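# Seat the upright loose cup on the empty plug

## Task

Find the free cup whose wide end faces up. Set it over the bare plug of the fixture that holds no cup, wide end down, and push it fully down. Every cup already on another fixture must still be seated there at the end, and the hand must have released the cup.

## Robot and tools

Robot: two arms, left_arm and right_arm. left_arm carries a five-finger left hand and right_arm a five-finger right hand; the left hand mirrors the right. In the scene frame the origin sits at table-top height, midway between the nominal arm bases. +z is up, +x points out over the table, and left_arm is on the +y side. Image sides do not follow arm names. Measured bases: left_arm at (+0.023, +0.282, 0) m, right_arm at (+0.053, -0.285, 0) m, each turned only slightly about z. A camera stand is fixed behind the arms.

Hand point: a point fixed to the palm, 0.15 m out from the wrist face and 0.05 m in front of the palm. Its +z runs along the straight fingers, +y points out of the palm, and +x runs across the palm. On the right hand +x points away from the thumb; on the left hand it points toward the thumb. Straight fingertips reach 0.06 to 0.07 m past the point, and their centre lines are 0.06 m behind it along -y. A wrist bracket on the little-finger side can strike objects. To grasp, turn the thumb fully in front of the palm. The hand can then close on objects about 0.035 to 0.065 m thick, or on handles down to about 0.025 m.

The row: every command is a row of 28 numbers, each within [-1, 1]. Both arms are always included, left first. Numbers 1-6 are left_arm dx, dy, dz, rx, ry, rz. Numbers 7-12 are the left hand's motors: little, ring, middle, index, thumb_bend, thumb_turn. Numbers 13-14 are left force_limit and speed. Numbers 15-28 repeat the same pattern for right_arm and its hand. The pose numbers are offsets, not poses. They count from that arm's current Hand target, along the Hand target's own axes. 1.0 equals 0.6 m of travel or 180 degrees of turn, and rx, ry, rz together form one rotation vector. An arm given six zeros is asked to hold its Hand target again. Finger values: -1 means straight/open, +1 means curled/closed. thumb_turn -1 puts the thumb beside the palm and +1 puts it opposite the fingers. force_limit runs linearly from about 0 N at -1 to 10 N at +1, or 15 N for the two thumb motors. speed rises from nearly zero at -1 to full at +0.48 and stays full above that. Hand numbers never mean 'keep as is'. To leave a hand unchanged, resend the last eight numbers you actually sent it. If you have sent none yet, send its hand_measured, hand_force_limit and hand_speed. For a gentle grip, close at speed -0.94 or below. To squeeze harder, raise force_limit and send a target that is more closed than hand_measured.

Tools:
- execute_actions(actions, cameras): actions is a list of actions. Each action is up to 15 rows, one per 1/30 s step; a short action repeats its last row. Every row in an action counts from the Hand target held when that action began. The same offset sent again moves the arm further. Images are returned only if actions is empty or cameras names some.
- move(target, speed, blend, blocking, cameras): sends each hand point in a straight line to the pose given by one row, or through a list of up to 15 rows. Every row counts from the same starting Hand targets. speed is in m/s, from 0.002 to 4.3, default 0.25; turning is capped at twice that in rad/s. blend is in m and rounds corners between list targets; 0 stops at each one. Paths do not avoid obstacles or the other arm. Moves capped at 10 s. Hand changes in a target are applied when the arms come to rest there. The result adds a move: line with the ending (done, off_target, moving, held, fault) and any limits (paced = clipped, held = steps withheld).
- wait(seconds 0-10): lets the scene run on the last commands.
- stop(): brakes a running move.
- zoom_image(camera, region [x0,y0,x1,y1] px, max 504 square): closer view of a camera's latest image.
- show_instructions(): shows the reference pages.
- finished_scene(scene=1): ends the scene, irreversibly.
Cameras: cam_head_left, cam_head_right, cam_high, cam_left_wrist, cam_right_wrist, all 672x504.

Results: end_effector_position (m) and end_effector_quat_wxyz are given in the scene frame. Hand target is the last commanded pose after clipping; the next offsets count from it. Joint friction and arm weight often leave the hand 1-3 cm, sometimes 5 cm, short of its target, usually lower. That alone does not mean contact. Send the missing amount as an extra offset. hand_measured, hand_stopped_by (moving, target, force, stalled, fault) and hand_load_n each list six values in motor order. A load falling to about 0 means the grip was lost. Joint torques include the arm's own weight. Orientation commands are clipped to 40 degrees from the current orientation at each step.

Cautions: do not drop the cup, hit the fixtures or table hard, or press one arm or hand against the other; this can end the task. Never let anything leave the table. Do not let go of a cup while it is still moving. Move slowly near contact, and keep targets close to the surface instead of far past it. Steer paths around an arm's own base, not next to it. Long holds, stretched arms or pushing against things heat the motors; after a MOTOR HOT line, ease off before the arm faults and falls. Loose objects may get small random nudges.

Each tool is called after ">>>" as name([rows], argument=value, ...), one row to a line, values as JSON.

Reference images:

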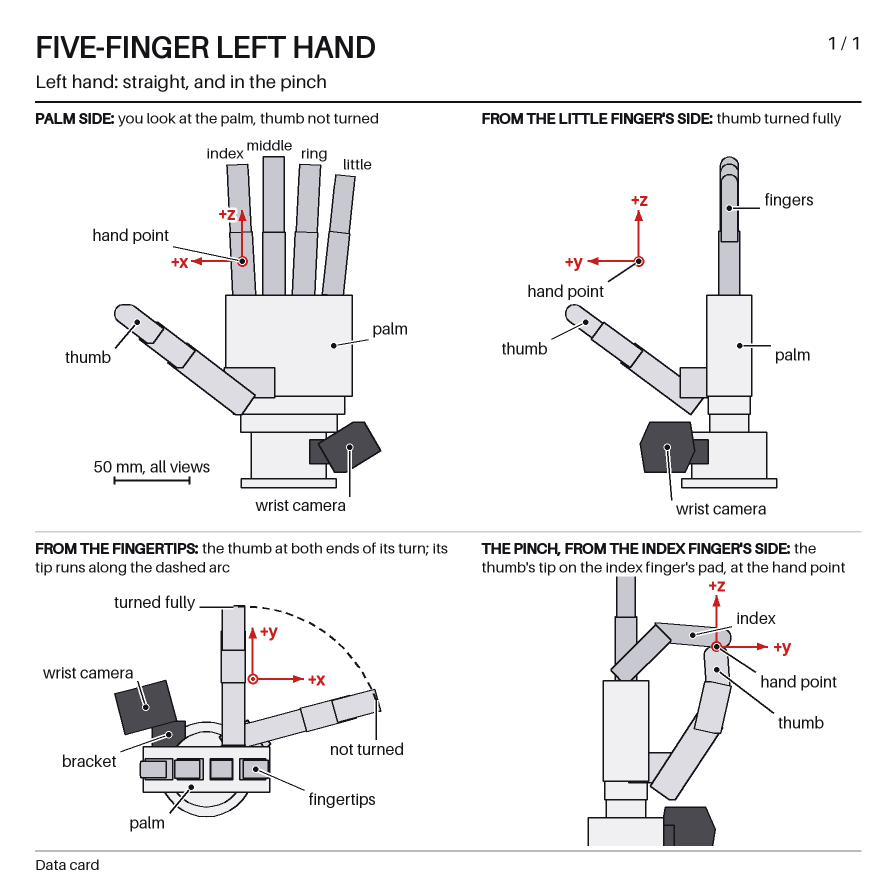

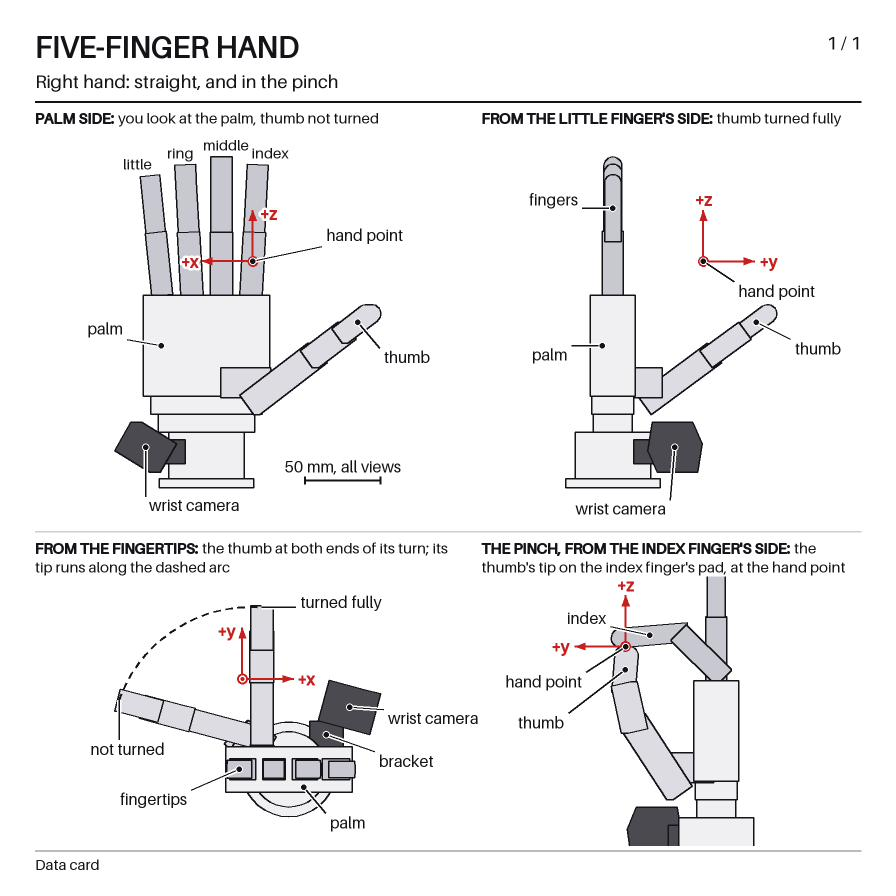

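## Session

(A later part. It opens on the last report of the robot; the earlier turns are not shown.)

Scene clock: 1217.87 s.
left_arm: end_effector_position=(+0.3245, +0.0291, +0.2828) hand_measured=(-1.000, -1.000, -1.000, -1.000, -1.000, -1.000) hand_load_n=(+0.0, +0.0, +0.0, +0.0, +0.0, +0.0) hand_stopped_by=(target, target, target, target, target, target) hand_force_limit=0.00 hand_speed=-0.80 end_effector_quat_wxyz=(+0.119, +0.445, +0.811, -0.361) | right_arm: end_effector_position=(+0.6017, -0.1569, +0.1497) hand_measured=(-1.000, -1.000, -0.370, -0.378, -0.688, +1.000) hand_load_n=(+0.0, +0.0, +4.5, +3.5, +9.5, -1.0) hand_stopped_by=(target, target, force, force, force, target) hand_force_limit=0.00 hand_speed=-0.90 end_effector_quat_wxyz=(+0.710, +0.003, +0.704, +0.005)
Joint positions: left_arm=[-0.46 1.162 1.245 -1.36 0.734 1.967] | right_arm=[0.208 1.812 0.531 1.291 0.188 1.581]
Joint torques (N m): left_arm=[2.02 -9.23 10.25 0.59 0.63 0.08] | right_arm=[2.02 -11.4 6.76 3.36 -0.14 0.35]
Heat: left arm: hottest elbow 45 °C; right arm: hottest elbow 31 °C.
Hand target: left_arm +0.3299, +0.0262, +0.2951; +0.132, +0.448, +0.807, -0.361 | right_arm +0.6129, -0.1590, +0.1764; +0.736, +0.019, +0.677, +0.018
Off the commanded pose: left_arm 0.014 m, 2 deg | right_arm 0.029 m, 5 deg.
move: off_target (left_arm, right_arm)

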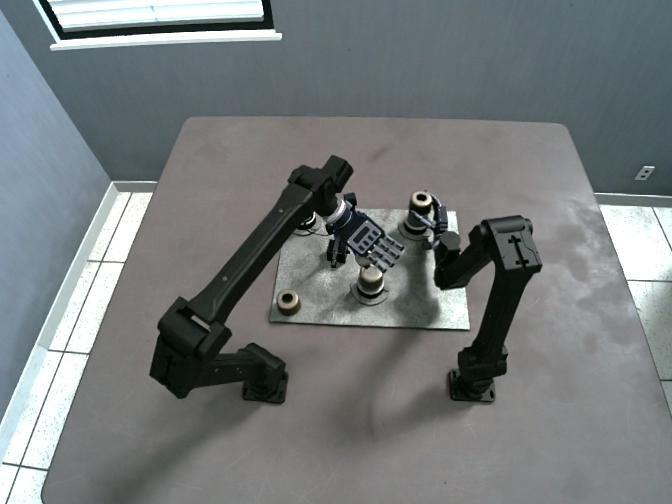

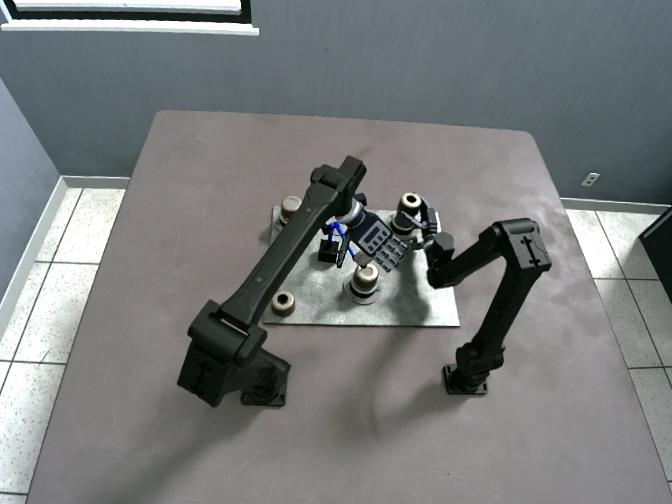

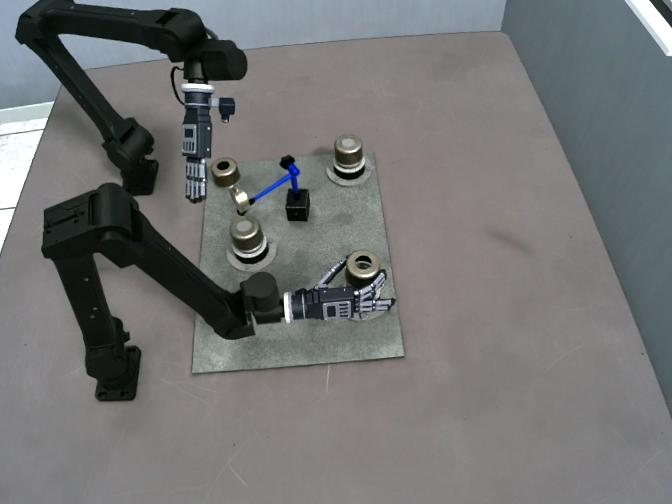

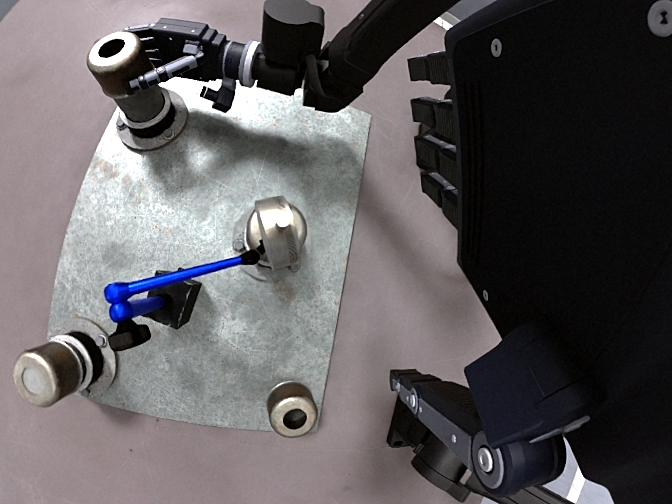

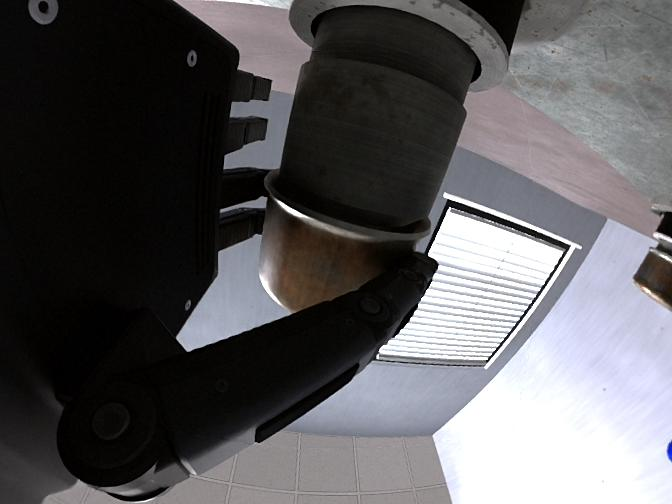

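>>> move(target=[0,0,0,0,0,0,-1,-1,-1,-1,-1,-1,0,-0.8,0.0247,0.0003,-0.0053,0,0,0,-1,-1,-0.2,-0.2,-0.2,1,0,-0.9], speed=0.03, cameras=["all"])

>>> zoom_image(camera="cam_right_wrist", region=[240, 40, 480, 300])

>>> zoom_image(camera="cam_left_wrist", region=[80, 20, 180, 130])

>>> zoom_image(camera="cam_high", region=[330, 240, 390, 330])

Scene clock: 1269.47 s.
left_arm: end_effector_position=(+0.3245, +0.0291, +0.2828) hand_measured=(-1.000, -1.000, -1.000, -1.000, -1.000, -1.000) hand_load_n=(+0.0, +0.0, +0.0, +0.0, +0.0, +0.0) hand_stopped_by=(target, target, target, target, target, target) hand_force_limit=0.00 hand_speed=-0.80 end_effector_quat_wxyz=(+0.119, +0.445, +0.811, -0.361) | right_arm: end_effector_position=(+0.6002, -0.1571, +0.1416) hand_measured=(-1.000, -1.000, -0.370, -0.378, -0.688, +1.000) hand_load_n=(+0.0, +0.0, +4.0, +3.5, +10.0, -0.5) hand_stopped_by=(target, target, force, force, force, target) hand_force_limit=0.00 hand_speed=-0.90 end_effector_quat_wxyz=(+0.715, +0.005, +0.699, +0.007)
Joint positions: left_arm=[-0.46 1.162 1.245 -1.36 0.734 1.967] | right_arm=[0.208 1.858 0.531 1.351 0.187 1.583]
Joint torques (N m): left_arm=[2.14 -8.76 10.17 0.7 0.64 0.05] | right_arm=[2.26 -11.05 6.3 3.07 0.06 0.33]
Heat: left arm: hottest elbow 45 °C; right arm: hottest elbow 31 °C.
Hand target: left_arm +0.3299, +0.0262, +0.2951; +0.132, +0.448, +0.807, -0.361 | right_arm +0.6110, -0.1581, +0.1613; +0.736, +0.019, +0.677, +0.018
Off the commanded pose: left_arm 0.014 m, 2 deg | right_arm 0.023 m, 4 deg.
move: off_target (left_arm, right_arm)

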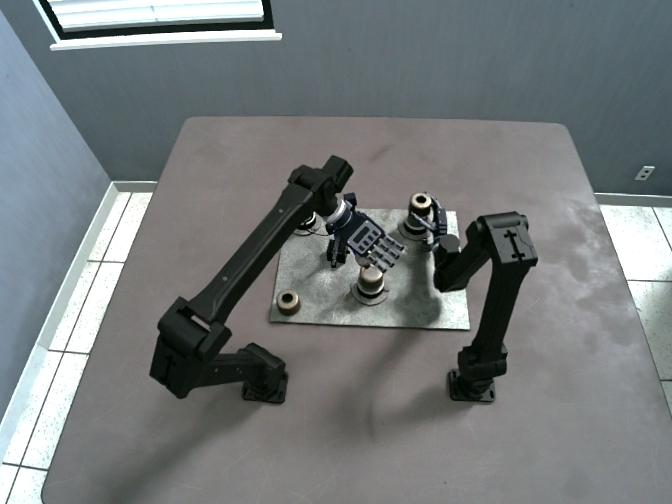

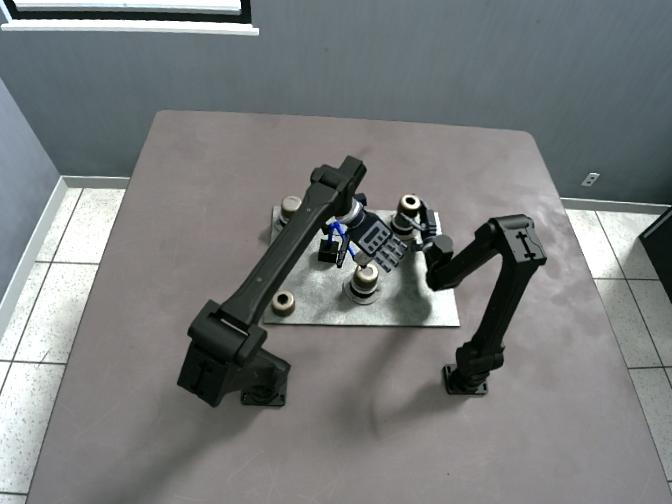

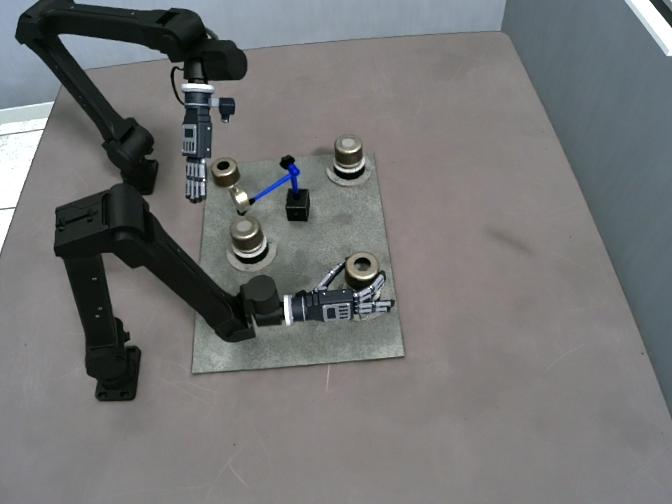

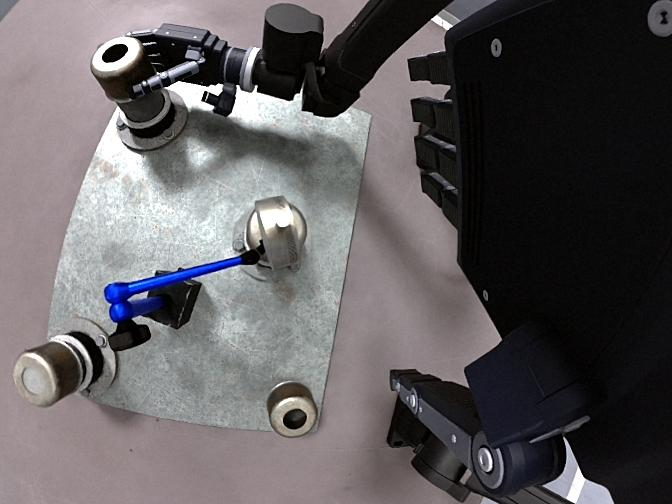

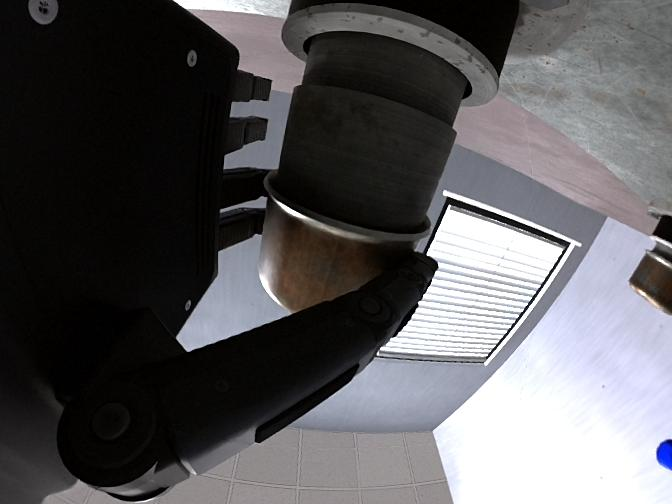

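Scaled by 1.938 from the camera's 672x504 image, which has a finer 960x720 frame.

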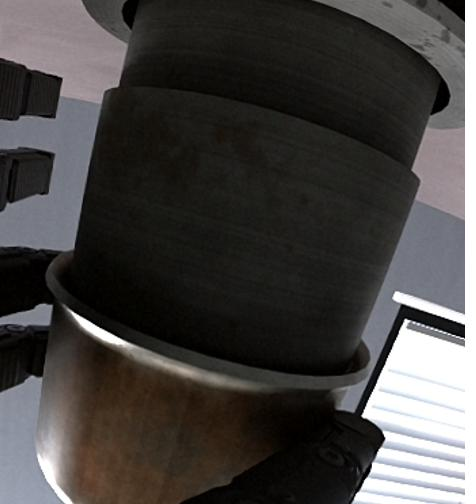

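Scaled by 4.582 from the camera's 672x504 image, which has a finer 960x720 frame.

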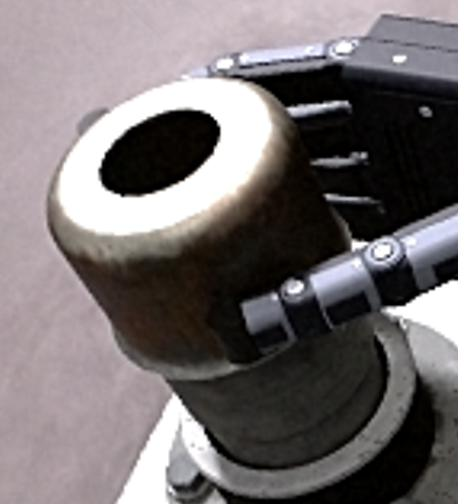

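Scaled by 5.600.

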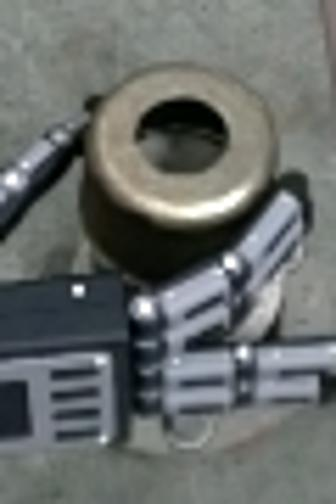

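>>> move(target=[0,0,0,0,0,0,-1,-1,-1,-1,-1,-1,0,-0.8,0.025,0.0012,-0.002,0,0,0,-1,-1,-0.2,-0.2,-0.2,1,0,-0.9], speed=0.03, cameras=["cam_high","cam_left_wrist","cam_right_wrist"])

>>> zoom_image(camera="cam_right_wrist", region=[240, 40, 480, 300])

>>> zoom_image(camera="cam_left_wrist", region=[80, 20, 180, 130])

Scene clock: 1280.07 s.
left_arm: end_effector_position=(+0.3245, +0.0291, +0.2828) hand_measured=(-1.000, -1.000, -1.000, -1.000, -1.000, -1.000) hand_load_n=(+0.0, +0.0, +0.0, +0.0, +0.0, +0.0) hand_stopped_by=(target, target, target, target, target, target) hand_force_limit=0.00 hand_speed=-0.80 end_effector_quat_wxyz=(+0.119, +0.445, +0.811, -0.361) | right_arm: end_effector_position=(+0.5993, -0.1577, +0.1261) hand_measured=(-1.000, -1.000, -0.370, -0.378, -0.688, +1.000) hand_load_n=(+0.0, +0.0, +4.0, +3.5, +9.5, -0.5) hand_stopped_by=(target, target, force, force, force, target) hand_force_limit=0.00 hand_speed=-0.90 end_effector_quat_wxyz=(+0.714, +0.006, +0.700, +0.007)
Joint positions: left_arm=[-0.46 1.162 1.245 -1.36 0.734 1.967] | right_arm=[0.208 1.915 0.533 1.402 0.189 1.586]
Joint torques (N m): left_arm=[2.37 -9.23 10.19 0.68 0.64 0.08] | right_arm=[2.67 -11.34 6.16 3.06 0.14 0.3]
Heat: left arm: hottest elbow 45 °C; right arm: hottest elbow 31 °C.
Hand target: left_arm +0.3299, +0.0262, +0.2951; +0.132, +0.448, +0.807, -0.361 | right_arm +0.6110, -0.1565, +0.1463; +0.736, +0.019, +0.677, +0.018
Off the commanded pose: left_arm 0.014 m, 2 deg | right_arm 0.023 m, 4 deg.
move: off_target (left_arm, right_arm)
Images, in order (width x height): cam_high 672x504, cam_left_wrist 672x504, cam_right_wrist 672x504.

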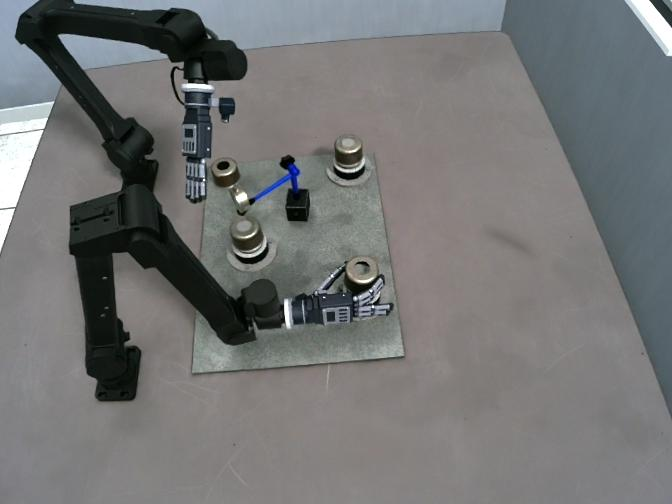

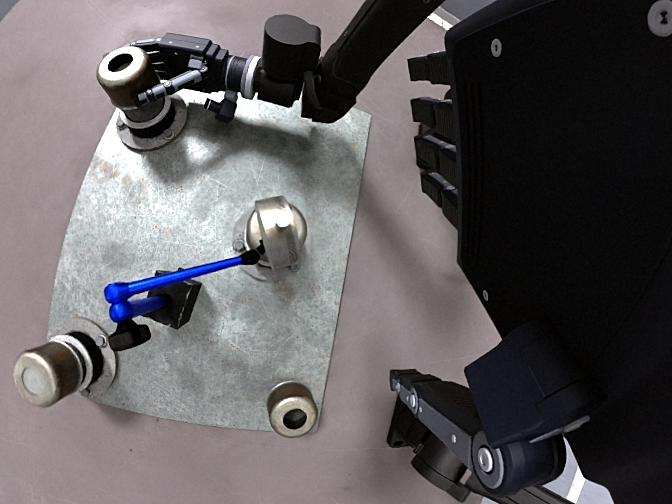

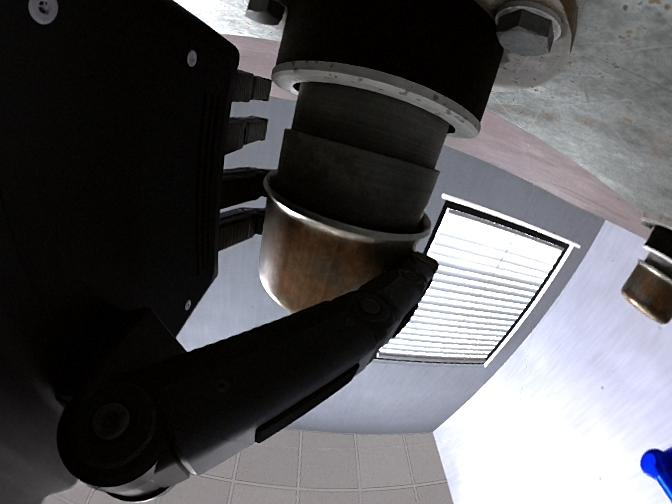

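Scaled by 1.938 from the camera's 672x504 image, which has a finer 960x720 frame.

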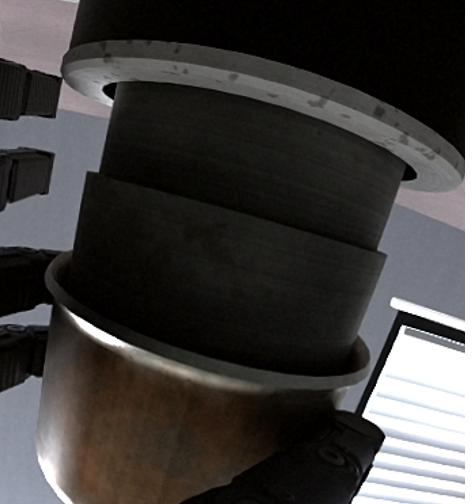

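Scaled by 4.582 from the camera's 672x504 image, which has a finer 960x720 frame.

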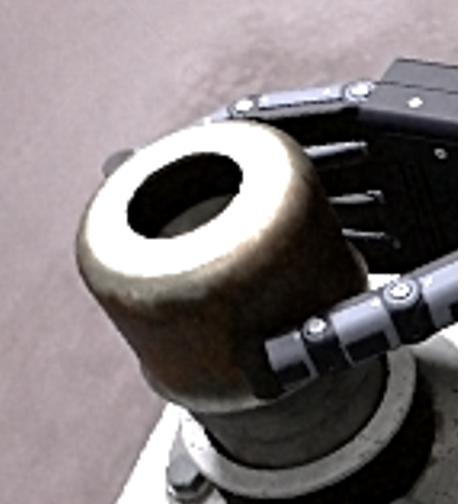

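>>> move(target=[0,0,0,0,0,0,-1,-1,-1,-1,-1,-1,0,-0.8,0.0232,-0.0012,-0.002,0,0.011,0,-1,-1,-0.2,-0.2,-0.2,1,0,-0.9], speed=0.03, cameras=["cam_high","cam_left_wrist","cam_right_wrist"])

>>> zoom_image(camera="cam_right_wrist", region=[220, 20, 500, 300])

>>> zoom_image(camera="cam_left_wrist", region=[80, 20, 280, 160])

Scene clock: 1343.23 s.
left_arm: end_effector_position=(+0.3245, +0.0291, +0.2828) hand_measured=(-1.000, -1.000, -1.000, -1.000, -1.000, -1.000) hand_load_n=(+0.0, +0.0, +0.0, +0.0, +0.0, +0.0) hand_stopped_by=(target, target, target, target, target, target) hand_force_limit=0.00 hand_speed=-0.80 end_effector_quat_wxyz=(+0.119, +0.445, +0.811, -0.361) | right_arm: end_effector_position=(+0.5992, -0.1580, +0.1255) hand_measured=(-1.000, -1.000, -0.370, -0.378, -0.688, +1.000) hand_load_n=(+0.0, +0.0, +4.0, +3.0, +10.0, -1.0) hand_stopped_by=(target, target, force, force, force, target) hand_force_limit=0.00 hand_speed=-0.90 end_effector_quat_wxyz=(+0.714, +0.009, +0.700, +0.010)
Joint positions: left_arm=[-0.46 1.162 1.245 -1.36 0.734 1.967] | right_arm=[0.208 1.918 0.533 1.404 0.189 1.593]
Joint torques (N m): left_arm=[1.96 -8.94 10.21 0.62 0.65 0.04] | right_arm=[2.49 -10.11 6.01 2.3 0.11 0.31]
Heat: left arm: hottest elbow 45 °C; right arm: hottest elbow 31 °C.
Hand target: left_arm +0.3299, +0.0262, +0.2951; +0.132, +0.448, +0.807, -0.361 | right_arm +0.6109, -0.1565, +0.1322; +0.724, +0.018, +0.690, +0.018
Off the commanded pose: left_arm 0.014 m, 2 deg | right_arm 0.014 m, 2 deg.
move: off_target (left_arm, right_arm)
Images, in order (width x height): cam_high 672x504, cam_left_wrist 672x504, cam_right_wrist 672x504.

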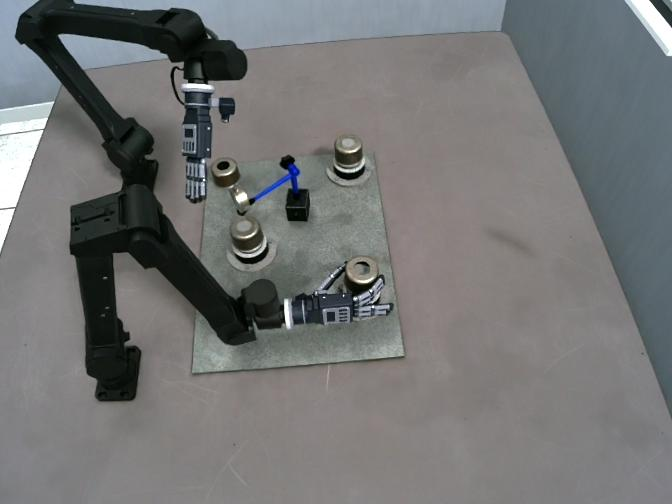

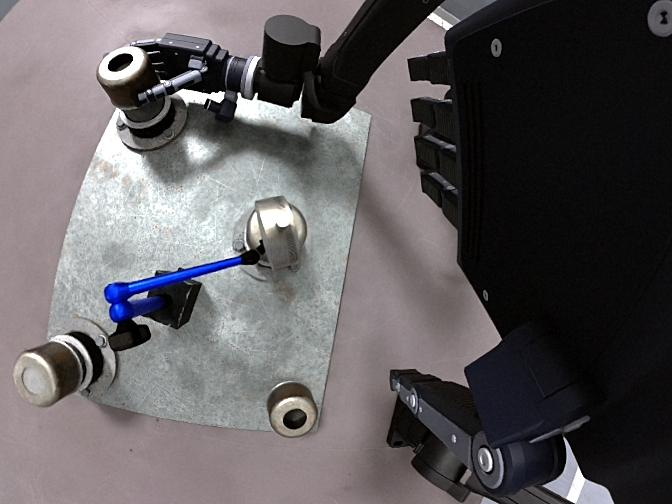

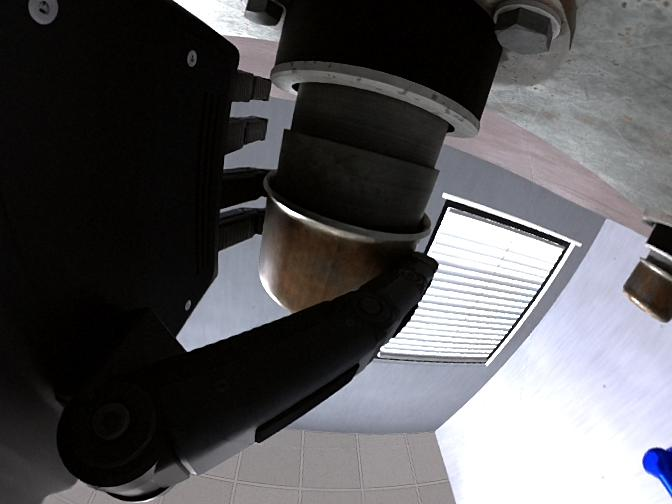

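Scaled by 1.800 from the camera's 672x504 image, which has a finer 960x720 frame.

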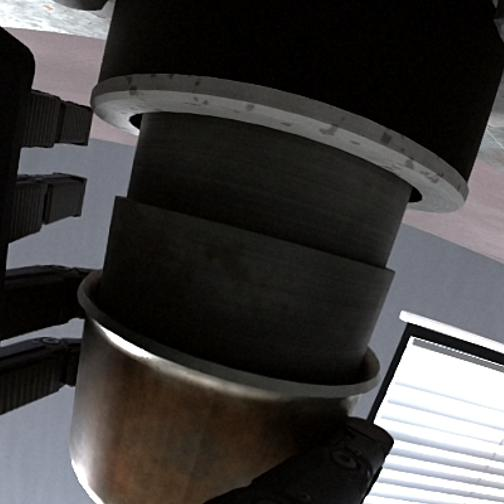

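Scaled by 2.520 from the camera's 672x504 image, which has a finer 960x720 frame.

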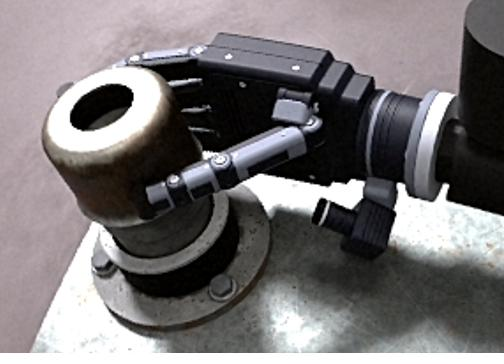

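>>> move(target=[0,0,0,0,0,0,-1,-1,-1,-1,-1,-1,0,-0.8,0.02,-0.001,-0.0015,0,0,0,-1,-1,-0.2,-0.2,-0.2,1,0,-0.9], speed=0.03, cameras=["cam_high","cam_left_wrist","cam_right_wrist"])

>>> zoom_image(camera="cam_left_wrist", region=[80, 20, 280, 160])

Scene clock: 1363.27 s.
left_arm: end_effector_position=(+0.3245, +0.0291, +0.2828) hand_measured=(-1.000, -1.000, -1.000, -1.000, -1.000, -1.000) hand_load_n=(+0.0, +0.0, +0.0, +0.0, +0.0, +0.0) hand_stopped_by=(target, target, target, target, target, target) hand_force_limit=0.00 hand_speed=-0.80 end_effector_quat_wxyz=(+0.119, +0.445, +0.811, -0.361) | right_arm: end_effector_position=(+0.5990, -0.1585, +0.1243) hand_measured=(-1.000, -1.000, -0.370, -0.378, -0.688, +1.000) hand_load_n=(+0.0, +0.0, +2.5, +3.5, +10.0, +1.0) hand_stopped_by=(target, target, force, force, force, target) hand_force_limit=0.00 hand_speed=-0.90 end_effector_quat_wxyz=(+0.722, +0.016, +0.691, +0.018)
Joint positions: left_arm=[-0.46 1.162 1.245 -1.36 0.734 1.967] | right_arm=[0.208 1.954 0.54 1.459 0.189 1.61]
Joint torques (N m): left_arm=[2.49 -8.94 10.24 0.64 0.63 0.07] | right_arm=[2.61 -9.52 5.67 1.7 0.14 0.13]
Heat: left arm: hottest elbow 45 °C; right arm: hottest elbow 31 °C.
Hand target: left_arm +0.3299, +0.0262, +0.2951; +0.132, +0.448, +0.807, -0.361 | right_arm +0.6107, -0.1565, +0.1203; +0.724, +0.019, +0.689, +0.018
Off the commanded pose: left_arm 0.014 m, 2 deg | right_arm 0.012 m, 0 deg.
move: off_target (left_arm, right_arm)
Images, in order (width x height): cam_high 672x504, cam_left_wrist 672x504, cam_right_wrist 672x504.

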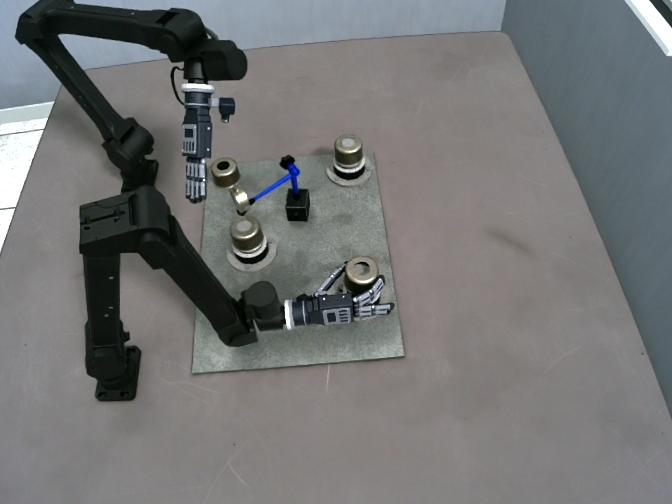

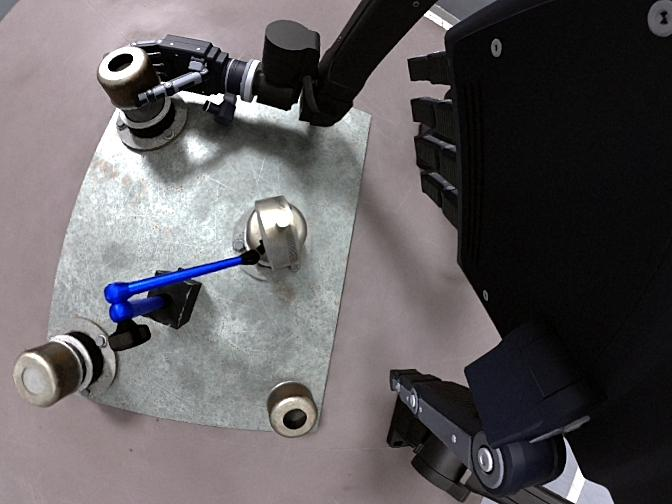

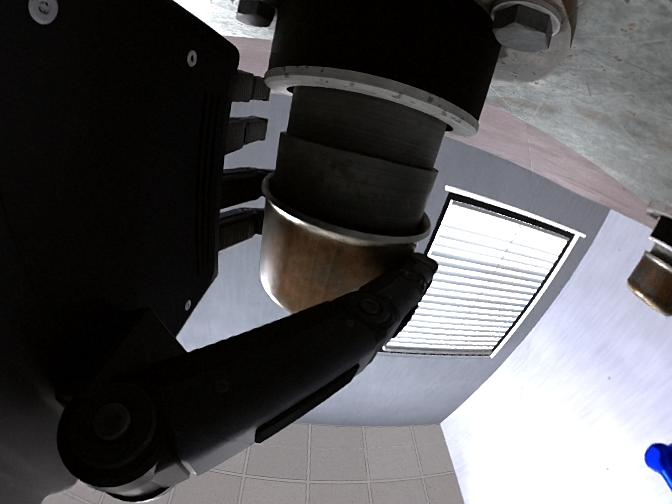

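Scaled by 2.520 from the camera's 672x504 image, which has a finer 960x720 frame.

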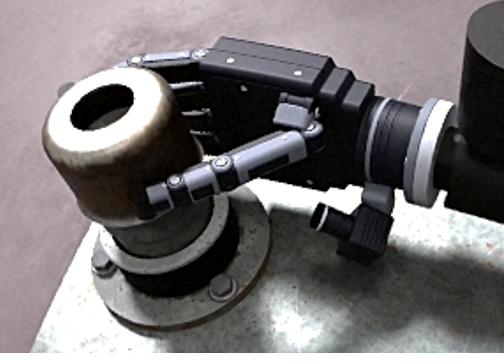

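>>> zoom_image(camera="cam_right_wrist", region=[210, 0, 350, 140])

>>> zoom_image(camera="cam_high", region=[330, 240, 410, 330])

>>> zoom_image(camera="cam_right_wrist", region=[230, 120, 470, 320])

Scaled by 3.600 from the camera's 672x504 image, which has a finer 960x720 frame.

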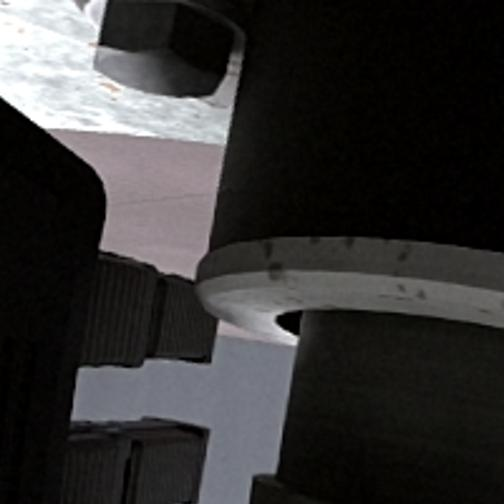

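Scaled by 5.600.

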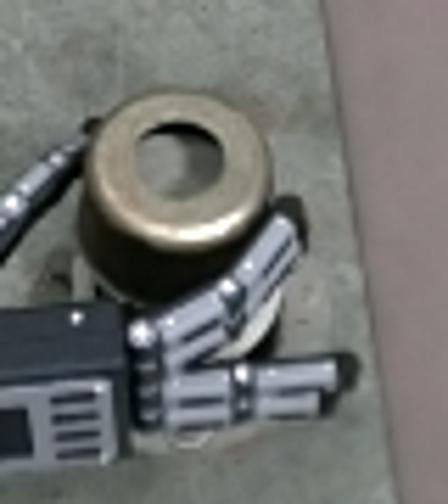

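Scaled by 2.100 from the camera's 672x504 image, which has a finer 960x720 frame.

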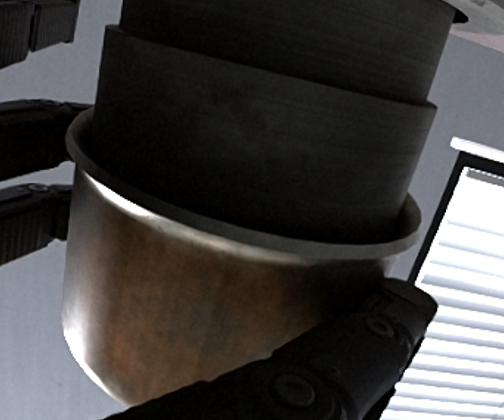

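>>> zoom_image(camera="cam_high", region=[342, 250, 382, 290])

>>> zoom_image(camera="cam_left_wrist", region=[85, 30, 185, 150])

Scaled by 12.600.

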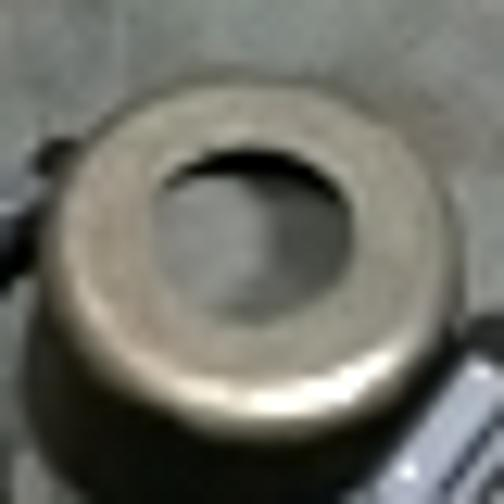

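Scaled by 4.200 from the camera's 672x504 image, which has a finer 960x720 frame.

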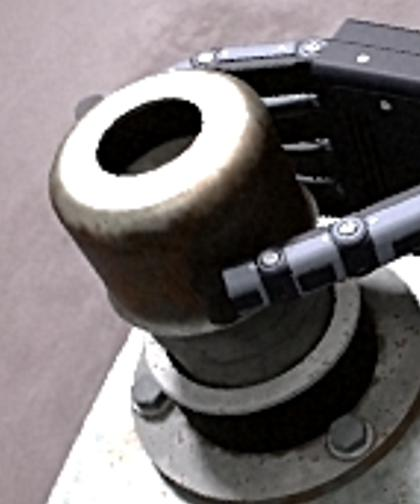

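>>> zoom_image(camera="cam_high", region=[215, 205, 285, 275])

>>> zoom_image(camera="cam_high", region=[315, 120, 385, 190])

>>> zoom_image(camera="cam_high", region=[325, 250, 395, 320])

>>> zoom_image(camera="cam_left_wrist", region=[0, 310, 130, 430])

>>> zoom_image(camera="cam_head_left", region=[340, 170, 450, 310])

Scaled by 7.200.

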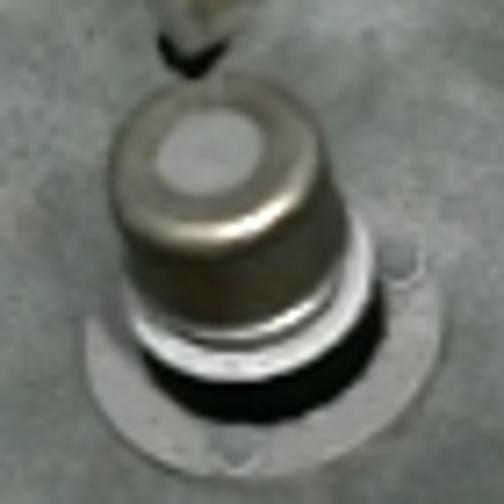

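Scaled by 7.200.

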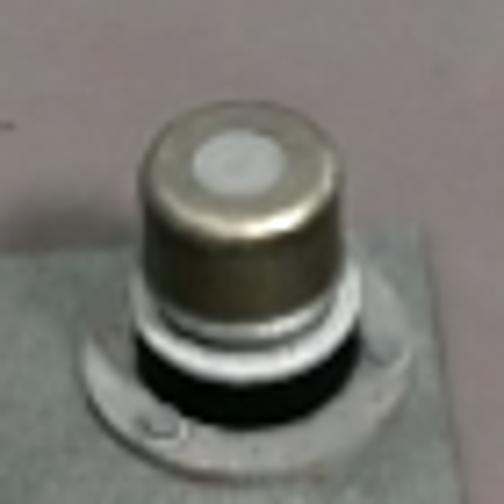

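Scaled by 7.200.

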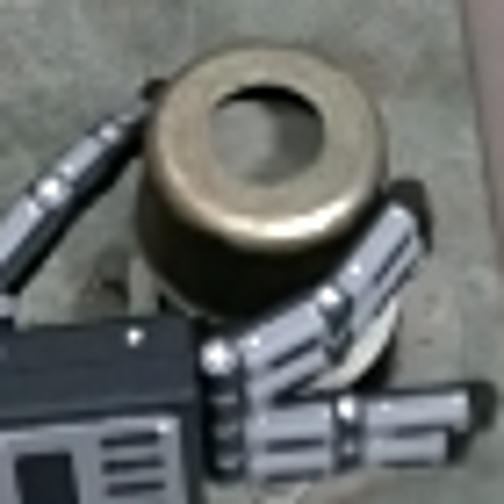

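Scaled by 3.877 from the camera's 672x504 image, which has a finer 960x720 frame.

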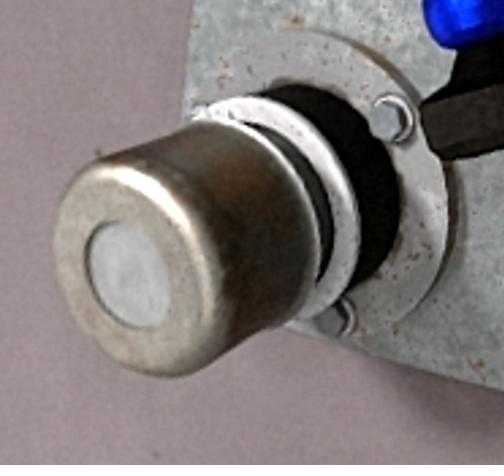

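This scene's latest camera images include none from cam_head_left. They are from: cam_high, cam_left_wrist, cam_right_wrist. cam_head_left's image comes with the result of a call that names it in "cameras".

>>> move(target=[0,0,0,0,0,0,-1,-1,-1,-1,-1,-1,0,-0.8,-0.0498,0.0026,0.0025,0,-0.011,0,-1,-1,-0.2,-0.2,-0.2,1,0,-0.9], speed=0.04, cameras=["all"])

>>> zoom_image(camera="cam_right_wrist", region=[220, 20, 500, 300])

>>> zoom_image(camera="cam_left_wrist", region=[80, 20, 280, 160])

>>> zoom_image(camera="cam_head_left", region=[340, 170, 450, 310])

Scene clock: 1563.07 s.
left_arm: end_effector_position=(+0.3245, +0.0291, +0.2828) hand_measured=(-1.000, -1.000, -1.000, -1.000, -1.000, -1.000) hand_load_n=(+0.0, +0.0, +0.0, +0.0, +0.0, +0.0) hand_stopped_by=(target, target, target, target, target, target) hand_force_limit=0.00 hand_speed=-0.80 end_effector_quat_wxyz=(+0.119, +0.445, +0.811, -0.361) | right_arm: end_effector_position=(+0.5999, -0.1583, +0.1259) hand_measured=(-1.000, -1.000, -0.370, -0.378, -0.688, +1.000) hand_load_n=(+0.0, +0.0, +3.0, +2.0, +10.0, -1.0) hand_stopped_by=(target, target, force, force, force, target) hand_force_limit=0.00 hand_speed=-0.90 end_effector_quat_wxyz=(+0.718, +0.015, +0.695, +0.017)
Joint positions: left_arm=[-0.46 1.162 1.245 -1.36 0.734 1.967] | right_arm=[0.208 1.936 0.539 1.43 0.189 1.61]
Joint torques (N m): left_arm=[2.02 -9 10.19 0.68 0.63 0.06] | right_arm=[2.67 -14.51 5.39 1.44 0.22 0.07]
Heat: left arm: hottest elbow 46 °C; right arm: hottest elbow 29 °C.
Hand target: left_arm +0.3299, +0.0262, +0.2951; +0.132, +0.448, +0.807, -0.361 | right_arm +0.6107, -0.1565, +0.1503; +0.736, +0.019, +0.677, +0.018
Off the commanded pose: left_arm 0.014 m, 2 deg | right_arm 0.027 m, 3 deg.
move: off_target (left_arm, right_arm)

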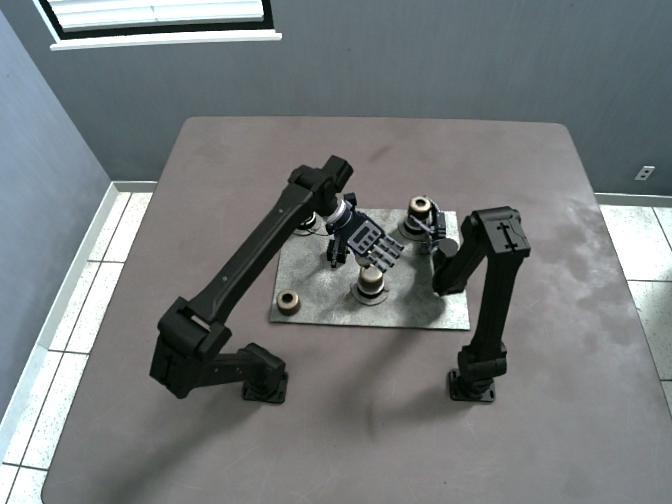

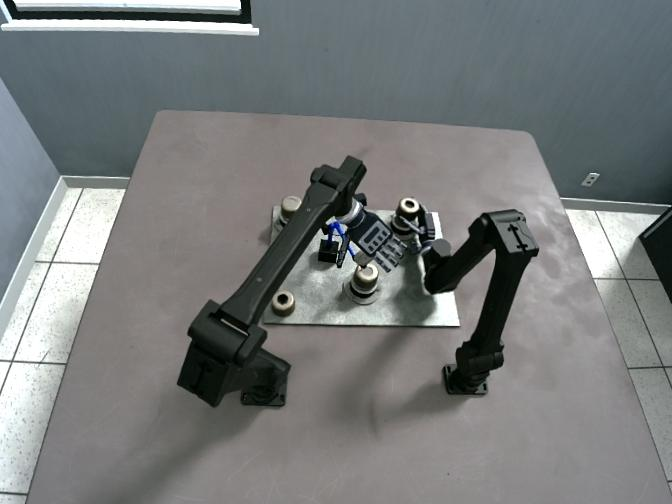

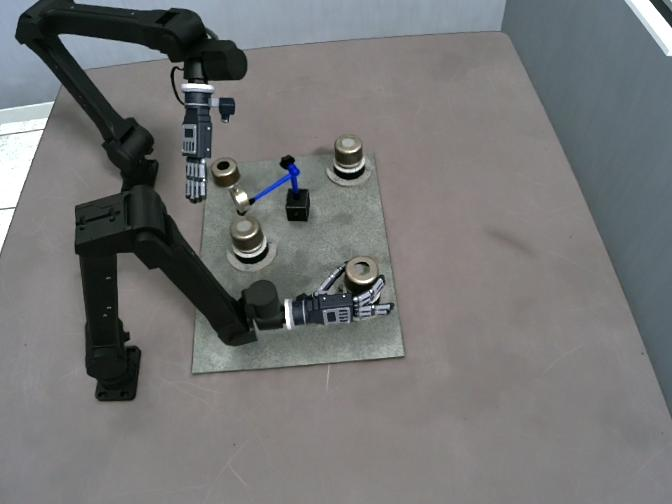

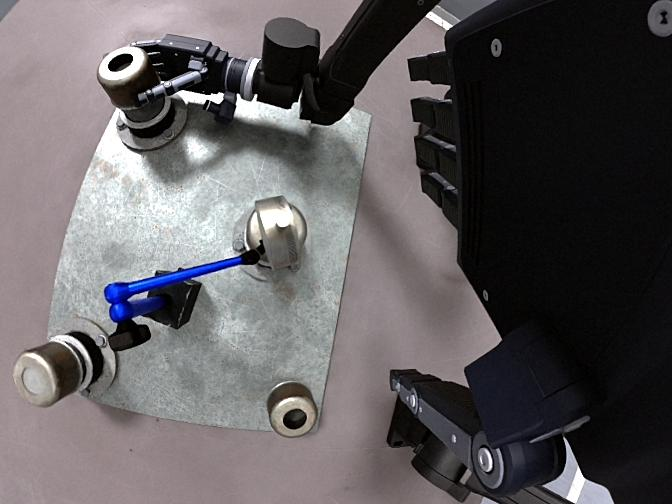

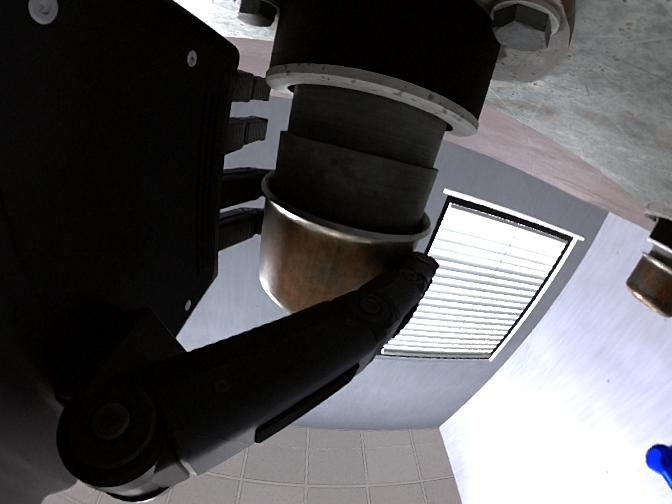

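Scaled by 1.800 from the camera's 672x504 image, which has a finer 960x720 frame.

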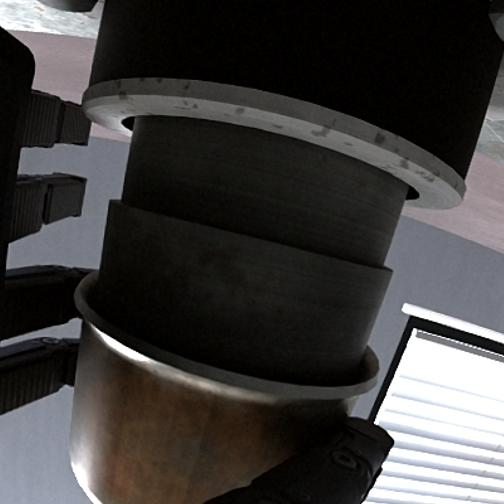

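Scaled by 2.520 from the camera's 672x504 image, which has a finer 960x720 frame.

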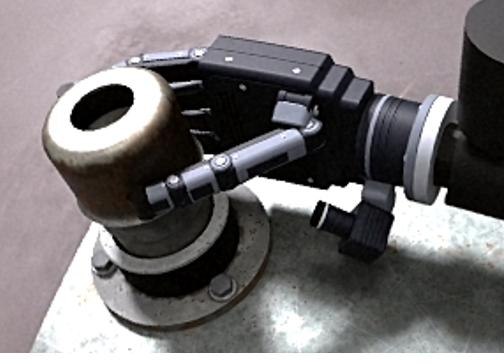

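Scaled by 3.600.

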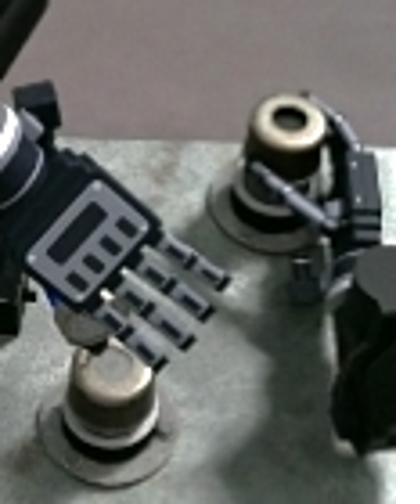

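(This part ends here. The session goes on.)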